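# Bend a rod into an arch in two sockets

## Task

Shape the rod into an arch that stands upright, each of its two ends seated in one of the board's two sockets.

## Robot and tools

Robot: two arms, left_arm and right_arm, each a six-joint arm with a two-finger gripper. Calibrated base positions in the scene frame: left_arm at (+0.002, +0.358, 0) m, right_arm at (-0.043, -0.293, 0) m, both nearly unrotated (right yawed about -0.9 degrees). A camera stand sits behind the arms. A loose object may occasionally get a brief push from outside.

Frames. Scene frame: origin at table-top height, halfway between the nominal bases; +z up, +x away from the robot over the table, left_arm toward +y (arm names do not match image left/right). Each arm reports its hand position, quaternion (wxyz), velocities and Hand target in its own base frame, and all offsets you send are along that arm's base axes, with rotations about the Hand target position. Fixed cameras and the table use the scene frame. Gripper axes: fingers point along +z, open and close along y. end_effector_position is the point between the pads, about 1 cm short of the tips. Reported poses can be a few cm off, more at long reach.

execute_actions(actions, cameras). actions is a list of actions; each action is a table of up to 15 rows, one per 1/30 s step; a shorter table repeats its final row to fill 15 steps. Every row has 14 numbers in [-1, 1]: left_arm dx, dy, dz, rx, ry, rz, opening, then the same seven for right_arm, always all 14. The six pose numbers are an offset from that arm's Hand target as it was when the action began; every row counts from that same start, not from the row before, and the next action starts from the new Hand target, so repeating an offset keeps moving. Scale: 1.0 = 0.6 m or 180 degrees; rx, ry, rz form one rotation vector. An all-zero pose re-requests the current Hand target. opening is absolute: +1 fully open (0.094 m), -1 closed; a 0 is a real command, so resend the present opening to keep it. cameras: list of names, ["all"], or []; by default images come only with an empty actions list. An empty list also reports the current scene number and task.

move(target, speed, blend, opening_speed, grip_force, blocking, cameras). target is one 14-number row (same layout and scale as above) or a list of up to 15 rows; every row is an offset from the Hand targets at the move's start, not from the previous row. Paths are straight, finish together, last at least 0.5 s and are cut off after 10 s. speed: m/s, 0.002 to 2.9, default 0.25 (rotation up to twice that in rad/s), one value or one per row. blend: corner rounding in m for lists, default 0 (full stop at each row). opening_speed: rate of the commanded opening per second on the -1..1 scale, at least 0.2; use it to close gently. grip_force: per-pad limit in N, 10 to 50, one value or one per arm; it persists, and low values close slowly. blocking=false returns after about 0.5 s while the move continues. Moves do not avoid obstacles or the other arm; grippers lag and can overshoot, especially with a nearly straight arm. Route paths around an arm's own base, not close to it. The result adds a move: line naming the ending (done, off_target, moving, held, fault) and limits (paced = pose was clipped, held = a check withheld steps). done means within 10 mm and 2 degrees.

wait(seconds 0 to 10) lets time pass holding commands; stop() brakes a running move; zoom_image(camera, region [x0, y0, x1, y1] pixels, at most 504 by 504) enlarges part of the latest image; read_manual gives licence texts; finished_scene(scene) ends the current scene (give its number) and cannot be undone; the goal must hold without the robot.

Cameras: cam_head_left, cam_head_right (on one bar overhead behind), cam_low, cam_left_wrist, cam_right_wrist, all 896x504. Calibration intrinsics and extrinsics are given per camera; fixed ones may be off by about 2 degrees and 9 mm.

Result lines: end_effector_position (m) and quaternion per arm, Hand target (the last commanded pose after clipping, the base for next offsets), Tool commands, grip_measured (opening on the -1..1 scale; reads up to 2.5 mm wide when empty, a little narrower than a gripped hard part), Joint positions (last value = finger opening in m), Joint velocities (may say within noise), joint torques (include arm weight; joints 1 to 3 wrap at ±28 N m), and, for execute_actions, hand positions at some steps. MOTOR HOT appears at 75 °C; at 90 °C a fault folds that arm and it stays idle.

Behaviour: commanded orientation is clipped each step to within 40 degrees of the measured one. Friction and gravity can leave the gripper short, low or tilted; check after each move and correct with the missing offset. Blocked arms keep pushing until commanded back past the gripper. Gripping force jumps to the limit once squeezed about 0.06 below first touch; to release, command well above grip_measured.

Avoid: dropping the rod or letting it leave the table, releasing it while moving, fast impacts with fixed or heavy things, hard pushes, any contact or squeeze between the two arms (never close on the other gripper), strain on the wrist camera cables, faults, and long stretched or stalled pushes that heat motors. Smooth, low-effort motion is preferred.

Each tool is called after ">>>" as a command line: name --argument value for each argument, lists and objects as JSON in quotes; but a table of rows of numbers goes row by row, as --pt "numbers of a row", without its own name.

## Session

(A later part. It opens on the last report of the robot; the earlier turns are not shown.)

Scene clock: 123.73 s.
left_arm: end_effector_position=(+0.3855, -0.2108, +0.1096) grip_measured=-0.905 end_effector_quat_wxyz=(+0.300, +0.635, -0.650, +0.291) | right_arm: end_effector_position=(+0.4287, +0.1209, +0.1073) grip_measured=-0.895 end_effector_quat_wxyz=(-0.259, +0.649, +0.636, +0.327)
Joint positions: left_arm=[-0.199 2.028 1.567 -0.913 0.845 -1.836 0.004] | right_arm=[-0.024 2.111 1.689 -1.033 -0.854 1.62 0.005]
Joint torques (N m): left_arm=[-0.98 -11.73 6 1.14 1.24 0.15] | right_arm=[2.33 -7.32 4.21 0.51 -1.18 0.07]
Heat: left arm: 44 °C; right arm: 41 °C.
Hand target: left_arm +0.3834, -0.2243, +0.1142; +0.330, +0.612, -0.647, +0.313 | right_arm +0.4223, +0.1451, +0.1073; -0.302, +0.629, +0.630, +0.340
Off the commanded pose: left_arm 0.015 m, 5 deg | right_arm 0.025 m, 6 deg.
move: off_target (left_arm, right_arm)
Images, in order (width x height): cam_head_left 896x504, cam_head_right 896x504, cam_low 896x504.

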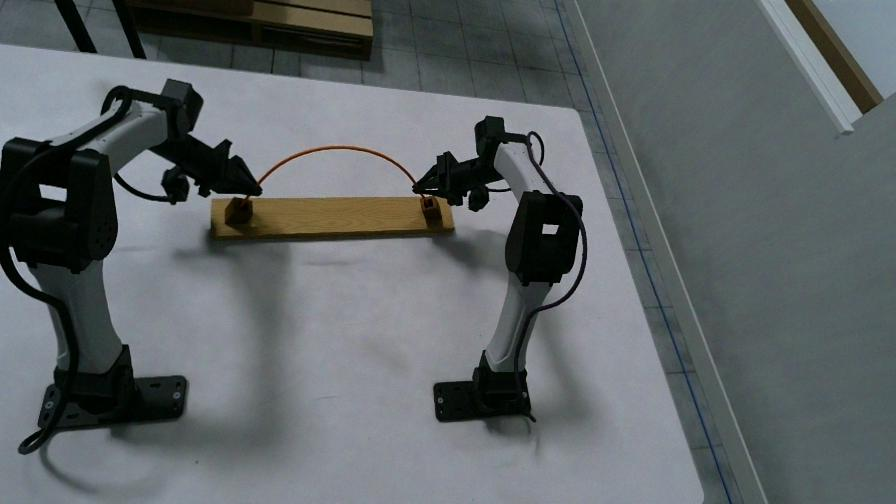

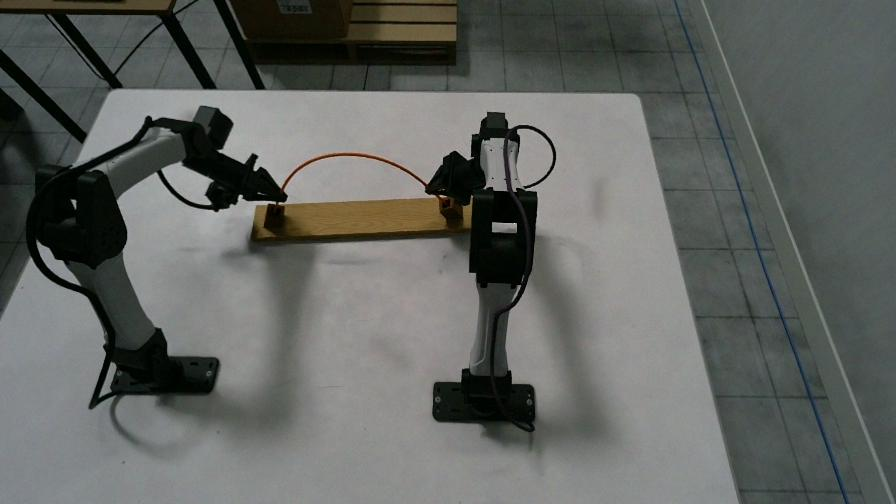

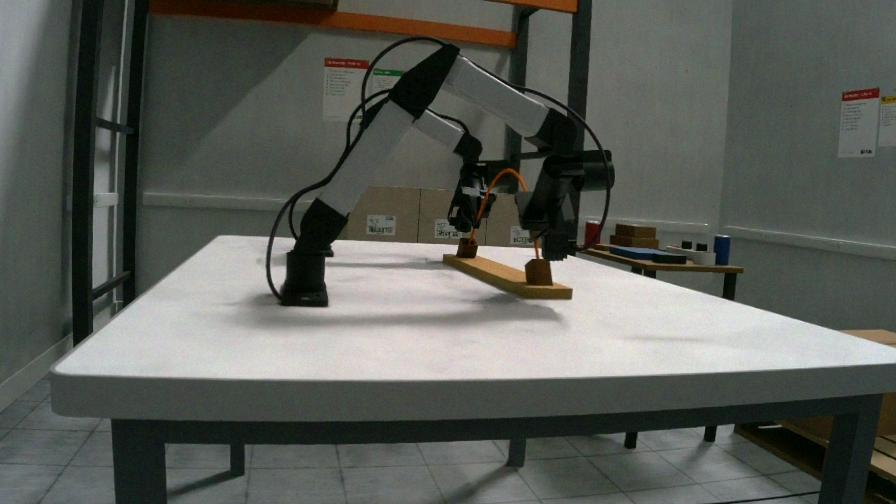

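>>> move --target '[0,0.014,-0.025,0,0,0,-1,0.002,-0.013,-0.025,0,0,0,-1]' --speed 0.03 --cameras '["cam_head_left","cam_head_right","cam_low"]'

>>> zoom_image --camera "cam_head_left" --region '[215, 165, 275, 225]'

>>> zoom_image --camera "cam_head_left" --region '[400, 165, 460, 225]'

>>> zoom_image --camera "cam_low" --region '[410, 130, 590, 310]'

Scene clock: 126.50 s.
left_arm: end_effector_position=(+0.3849, -0.2103, +0.1086) grip_measured=-0.905 end_effector_quat_wxyz=(+0.314, +0.622, -0.648, +0.309) | right_arm: end_effector_position=(+0.4280, +0.1207, +0.0982) grip_measured=-0.895 end_effector_quat_wxyz=(-0.269, +0.646, +0.633, +0.330)
Joint positions: left_arm=[-0.185 2.028 1.535 -0.878 0.897 -1.812 0.004] | right_arm=[-0.03 2.128 1.67 -1.014 -0.874 1.607 0.005]
Joint torques (N m): left_arm=[-0.49 -10.11 5.35 1.12 0.79 0.19] | right_arm=[1.37 -6.79 3.9 0.53 -1.03 -0.06]
Heat: left arm: 45 °C; right arm: 40 °C.
Hand target: left_arm +0.3834, -0.2160, +0.0993; +0.330, +0.612, -0.647, +0.313 | right_arm +0.4234, +0.1373, +0.0922; -0.302, +0.629, +0.630, +0.340
Off the commanded pose: left_arm 0.011 m, 2 deg | right_arm 0.018 m, 4 deg.
move: off_target (left_arm, right_arm)
Images, in order (width x height): cam_head_left 896x504, cam_head_right 896x504, cam_low 896x504.

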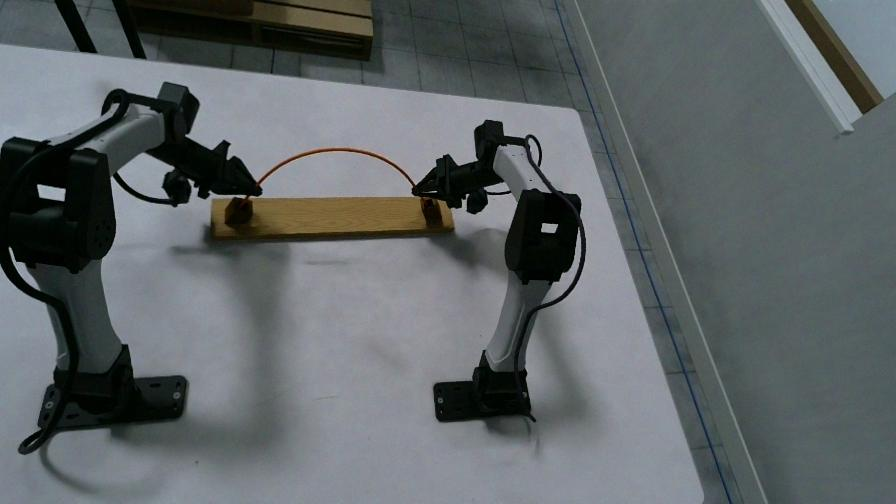

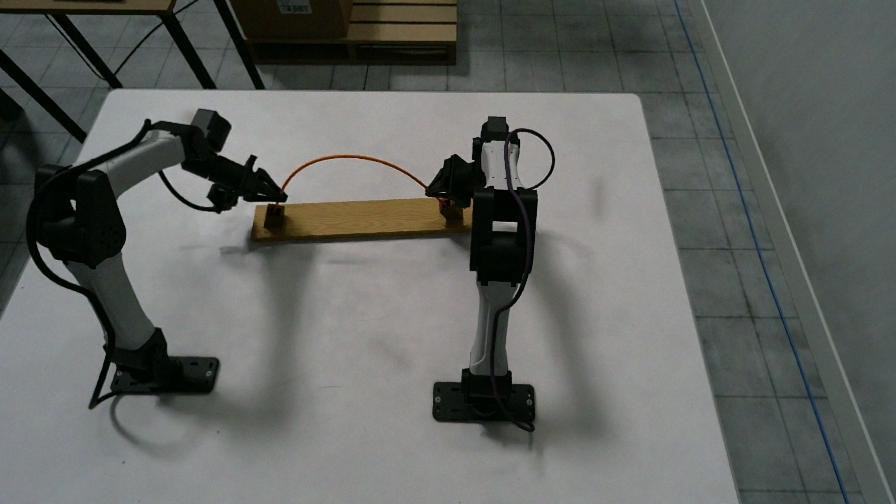

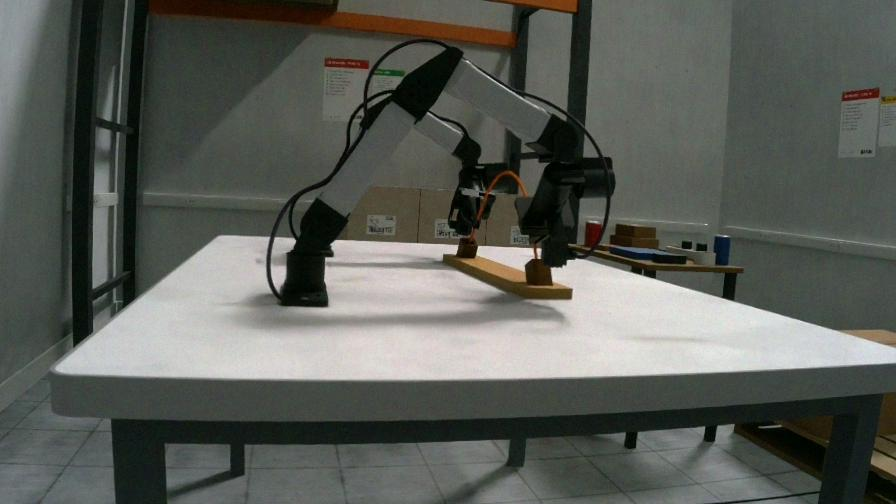

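Scaled by 8.400 from the camera's 896x504 image, which has a finer 1280x720 frame.

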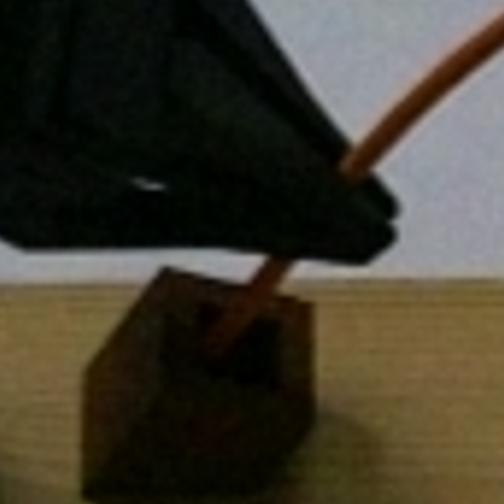

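Scaled by 8.400 from the camera's 896x504 image, which has a finer 1280x720 frame.

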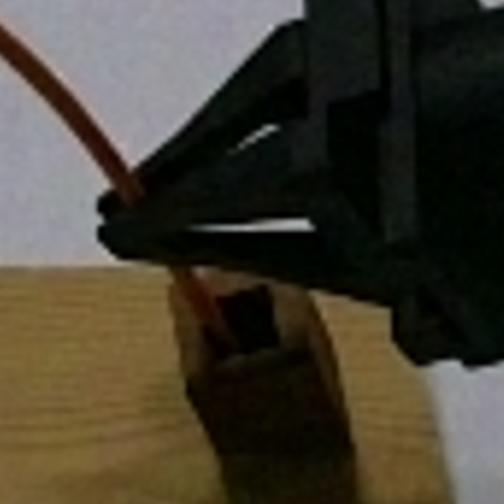

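Scaled by 2.800 from the camera's 896x504 image, which has a finer 1280x720 frame.

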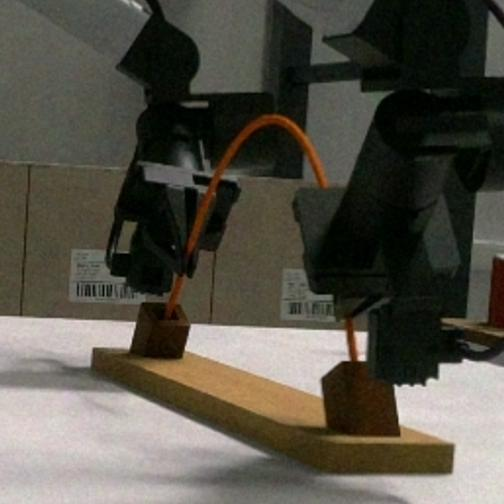

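>>> move --target '[0,0.008,0.004,0,0,0,-1,0,-0.013,-0.015,0,0,0,-1]' --speed 0.03

Scene clock: 128.30 s.
left_arm: end_effector_position=(+0.3862, -0.2079, +0.1097) grip_measured=-0.905 end_effector_quat_wxyz=(+0.314, +0.618, -0.648, +0.315) | right_arm: end_effector_position=(+0.4279, +0.1209, +0.0975) grip_measured=-0.895 end_effector_quat_wxyz=(-0.280, +0.636, +0.632, +0.344)
Joint positions: left_arm=[-0.177 2.028 1.535 -0.878 0.905 -1.797 0.004] | right_arm=[-0.041 2.14 1.664 -1.01 -0.917 1.578 0.005]
Joint torques (N m): left_arm=[-0.2 -10.36 5.96 0.85 0.74 0.24] | right_arm=[0.76 -6.43 3.62 0.49 -0.67 -0.07]
Heat: left arm: 45 °C; right arm: 40 °C.
Hand target: left_arm +0.3833, -0.2113, +0.1016; +0.330, +0.612, -0.647, +0.313 | right_arm +0.4235, +0.1295, +0.0833; -0.301, +0.629, +0.630, +0.340
Off the commanded pose: left_arm 0.009 m, 2 deg | right_arm 0.017 m, 3 deg.
move: off_target (right_arm)

>>> move --target '[0,0.006,0.017,0,0,0,-1,0,-0.011,0.023,0,0,0,-1]' --speed 0.03 --cameras '["cam_head_left","cam_head_right","cam_low"]'

>>> zoom_image --camera "cam_low" --region '[410, 130, 590, 310]'

>>> zoom_image --camera "cam_head_right" --region '[220, 125, 500, 265]'

Scene clock: 131.63 s.
left_arm: end_effector_position=(+0.3841, -0.2061, +0.1102) grip_measured=-0.905 end_effector_quat_wxyz=(+0.317, +0.615, -0.650, +0.315) | right_arm: end_effector_position=(+0.4259, +0.1161, +0.1003) grip_measured=-0.895 end_effector_quat_wxyz=(-0.283, +0.633, +0.633, +0.346)
Joint positions: left_arm=[-0.171 2.028 1.535 -0.895 0.914 -1.777 0.004] | right_arm=[-0.054 2.14 1.672 -1.041 -0.924 1.548 0.005]
Joint torques (N m): left_arm=[0.08 -11.32 8.12 0.46 0.67 0.14] | right_arm=[0.58 -6.99 6.35 0 -0.61 -0.02]
Heat: left arm: 45 °C; right arm: 40 °C.
Hand target: left_arm +0.3833, -0.2077, +0.1118; +0.330, +0.612, -0.647, +0.313 | right_arm +0.4235, +0.1230, +0.0971; -0.302, +0.629, +0.630, +0.340
Off the commanded pose: left_arm 0.002 m, 2 deg | right_arm 0.008 m, 2 deg.
move: done
Images, in order (width x height): cam_head_left 896x504, cam_head_right 896x504, cam_low 896x504.

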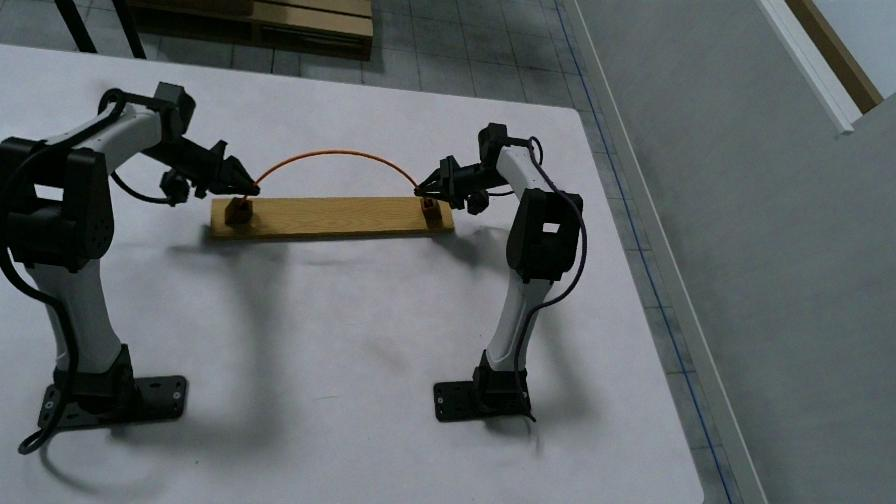

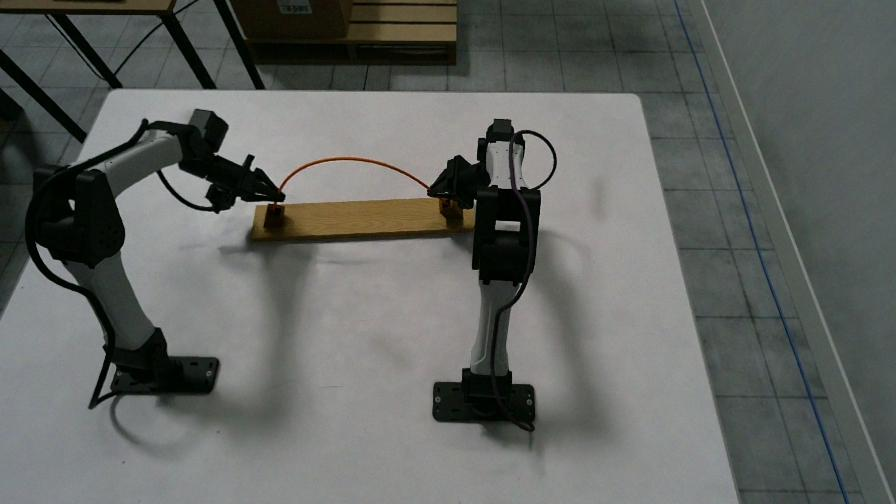

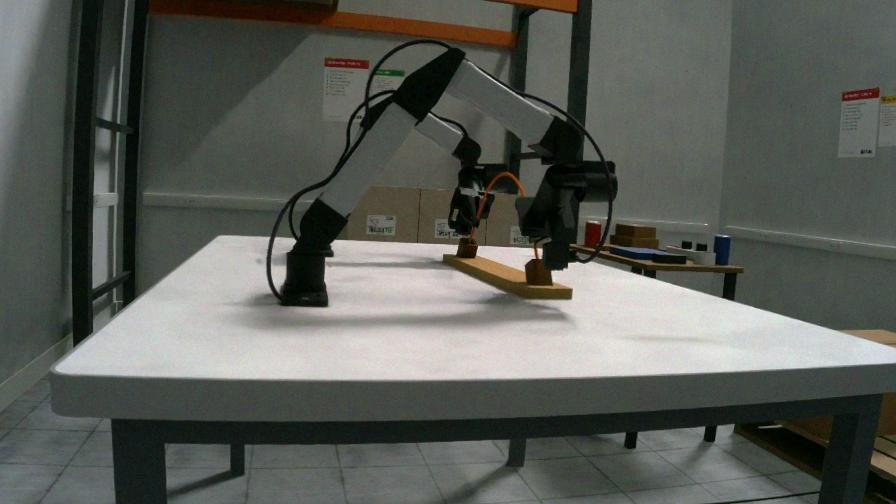

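Scaled by 2.800 from the camera's 896x504 image, which has a finer 1280x720 frame.

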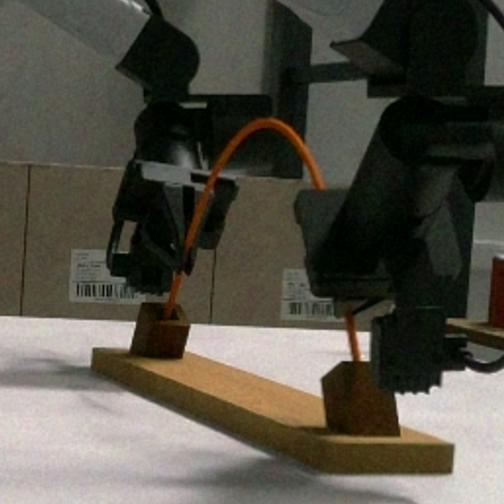

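Scaled by 1.800 from the camera's 896x504 image, which has a finer 1280x720 frame.

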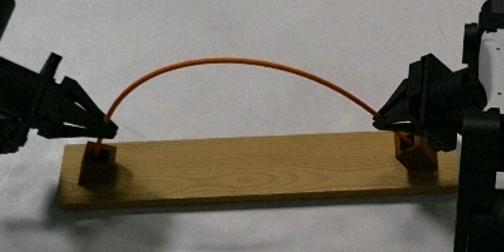

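>>> move --pt "0 0 0 0 0 0 -0.75 0 0 0 0 0 0 -0.75" --pt "0 0 0 0 0 0 -0.1 0 0 0 0 0 0 -0.1" --opening_speed 0.25 --cameras '["cam_head_left","cam_head_right","cam_low"]'

Scene clock: 136.83 s.
left_arm: end_effector_position=(+0.3837, -0.2065, +0.1108) grip_measured=-0.102 end_effector_quat_wxyz=(+0.319, +0.614, -0.649, +0.316) | right_arm: end_effector_position=(+0.4228, +0.1194, +0.0990) grip_measured=-0.103 end_effector_quat_wxyz=(-0.290, +0.633, +0.632, +0.341)
Joint positions: left_arm=[-0.171 2.028 1.535 -0.896 0.919 -1.776 0.042] | right_arm=[-0.047 2.144 1.672 -1.054 -0.928 1.547 0.042]
Joint torques (N m): left_arm=[0.08 -11.29 8.17 0.46 0.61 0.17] | right_arm=[0.08 -7.24 6.41 0.12 -0.58 -0.04]
Heat: left arm: 46 °C; right arm: 40 °C.
Hand target: left_arm +0.3833, -0.2076, +0.1117; +0.330, +0.612, -0.647, +0.313 | right_arm +0.4235, +0.1230, +0.0970; -0.301, +0.629, +0.630, +0.340
Off the commanded pose: left_arm 0.001 m, 1 deg | right_arm 0.004 m, 1 deg.
move: done
Images, in order (width x height): cam_head_left 896x504, cam_head_right 896x504, cam_low 896x504.

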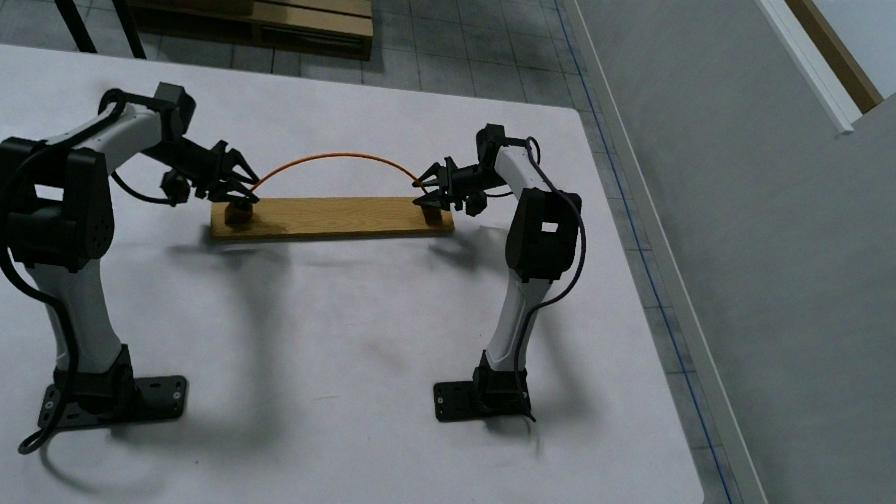

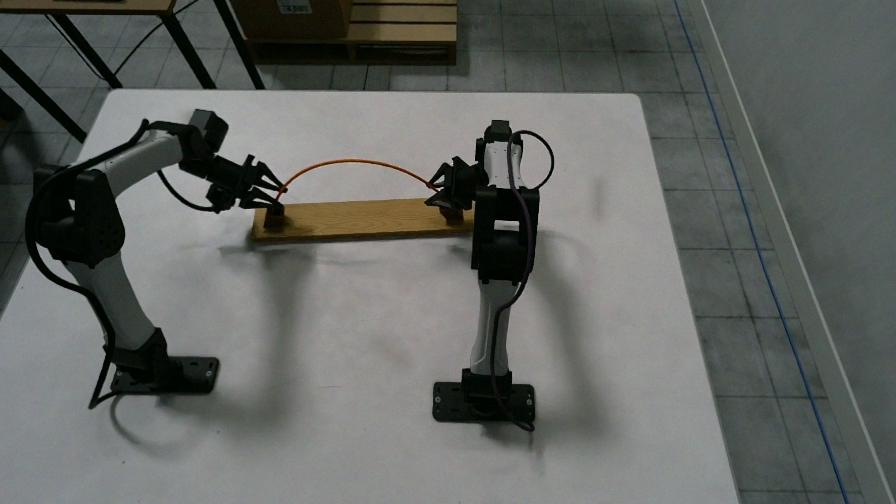

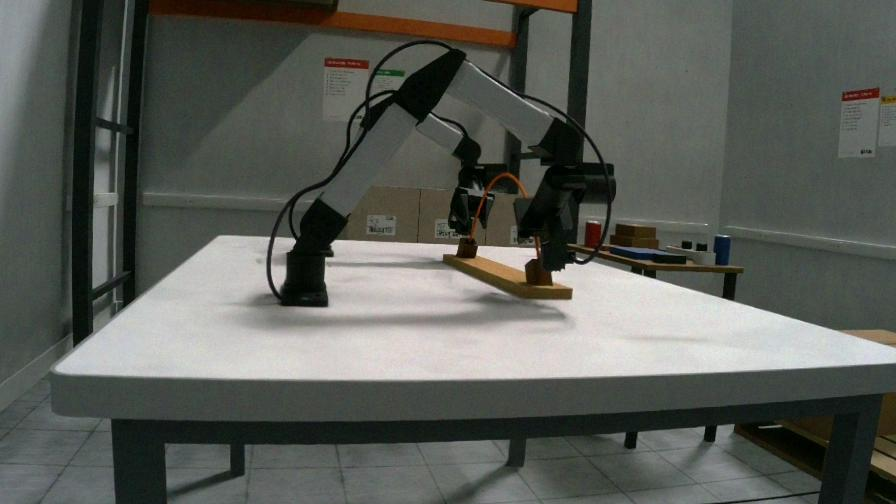

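>>> move --target '[0.005,0.166,0.118,0,0,0,-0.1,-0.012,-0.164,0.12,0,0,0,-0.1]' --speed 0.1 --cameras '["cam_head_left","cam_head_right","cam_low"]'

>>> zoom_image --camera "cam_head_right" --region '[220, 125, 500, 265]'

>>> zoom_image --camera "cam_low" --region '[410, 130, 590, 310]'

>>> zoom_image --camera "cam_head_left" --region '[215, 165, 275, 225]'

>>> zoom_image --camera "cam_head_left" --region '[400, 165, 460, 225]'

Scene clock: 141.77 s.
left_arm: end_effector_position=(+0.3914, -0.1085, +0.1807) grip_measured=-0.102 end_effector_quat_wxyz=(+0.313, +0.609, -0.653, +0.325) | right_arm: end_effector_position=(+0.4169, +0.0248, +0.1608) grip_measured=-0.103 end_effector_quat_wxyz=(-0.284, +0.645, +0.614, +0.355)
Joint positions: left_arm=[0.08 2.099 1.921 -1.525 0.93 -1.355 0.042] | right_arm=[-0.281 2.206 2.002 -1.565 -0.93 1.239 0.042]
Joint torques (N m): left_arm=[0.18 -11.78 8.02 -0.55 0.49 0.18] | right_arm=[-0.2 -10.14 6.16 -0.3 -0.36 -0.02]
Heat: left arm: 47 °C; right arm: 40 °C.
Hand target: left_arm +0.3863, -0.1080, +0.1827; +0.330, +0.612, -0.647, +0.313 | right_arm +0.4163, +0.0245, +0.1691; -0.301, +0.629, +0.630, +0.340
Off the commanded pose: left_arm 0.005 m, 2 deg | right_arm 0.008 m, 4 deg.
joint sent to its limit (left arm) — joint 4 (wrist pitch), lower limit. The joint targets still meet the commanded pose.
joint sent to its limit (right arm) — joint 4 (wrist pitch), lower limit. The joint targets are off in orientation, not in position.
move: off_target (right_arm)
Images, in order (width x height): cam_head_left 896x504, cam_head_right 896x504, cam_low 896x504.

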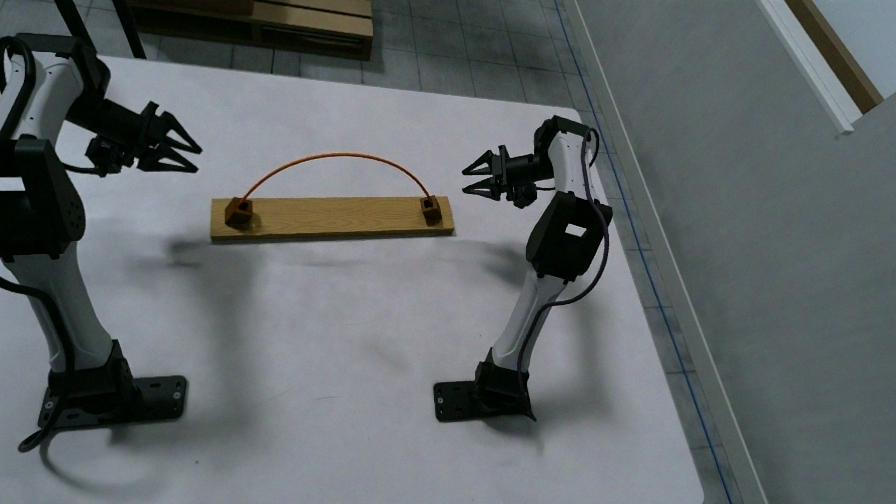

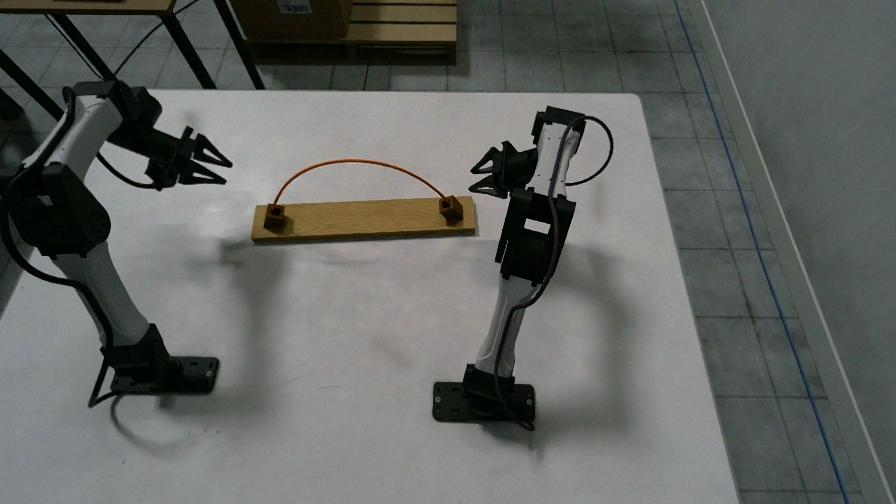

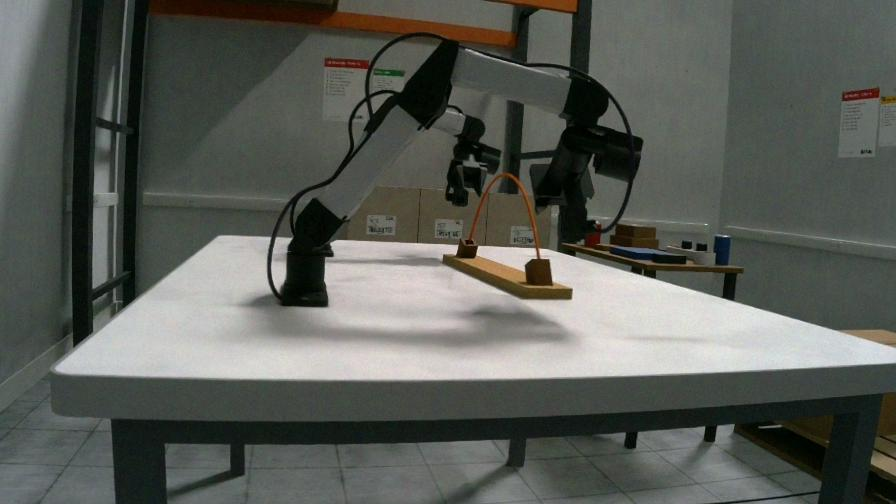

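Scaled by 1.800 from the camera's 896x504 image, which has a finer 1280x720 frame.

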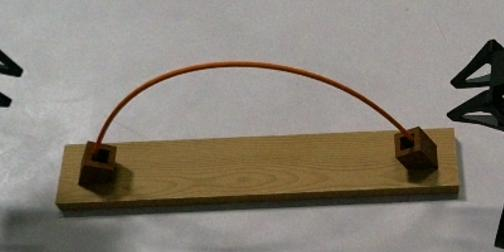

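Scaled by 2.800 from the camera's 896x504 image, which has a finer 1280x720 frame.

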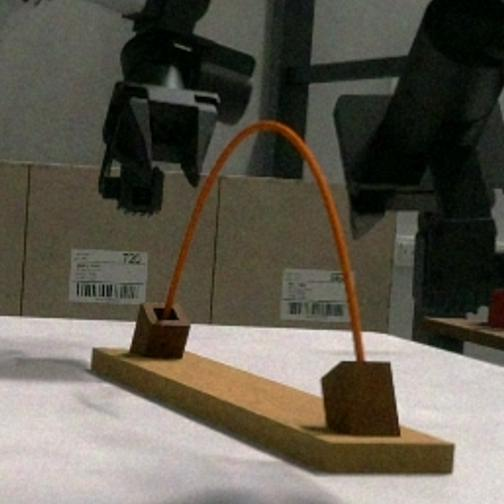

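Scaled by 8.400 from the camera's 896x504 image, which has a finer 1280x720 frame.

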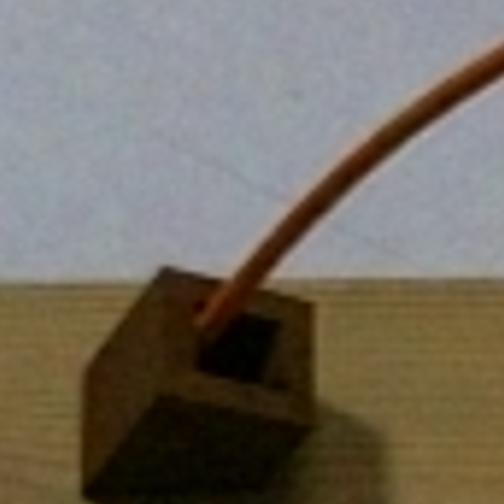

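Scaled by 8.400 from the camera's 896x504 image, which has a finer 1280x720 frame.

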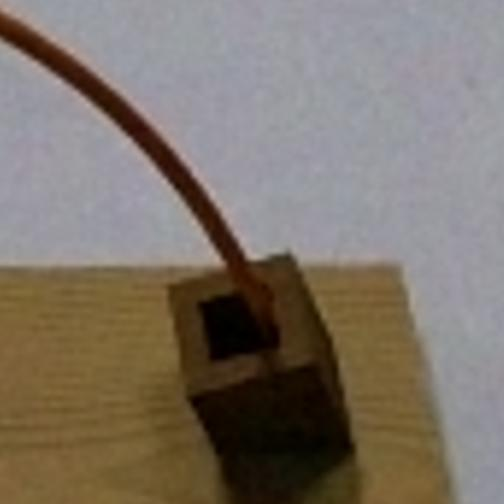

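>>> finished_scene --scene 3

The scene is finished: the task was done.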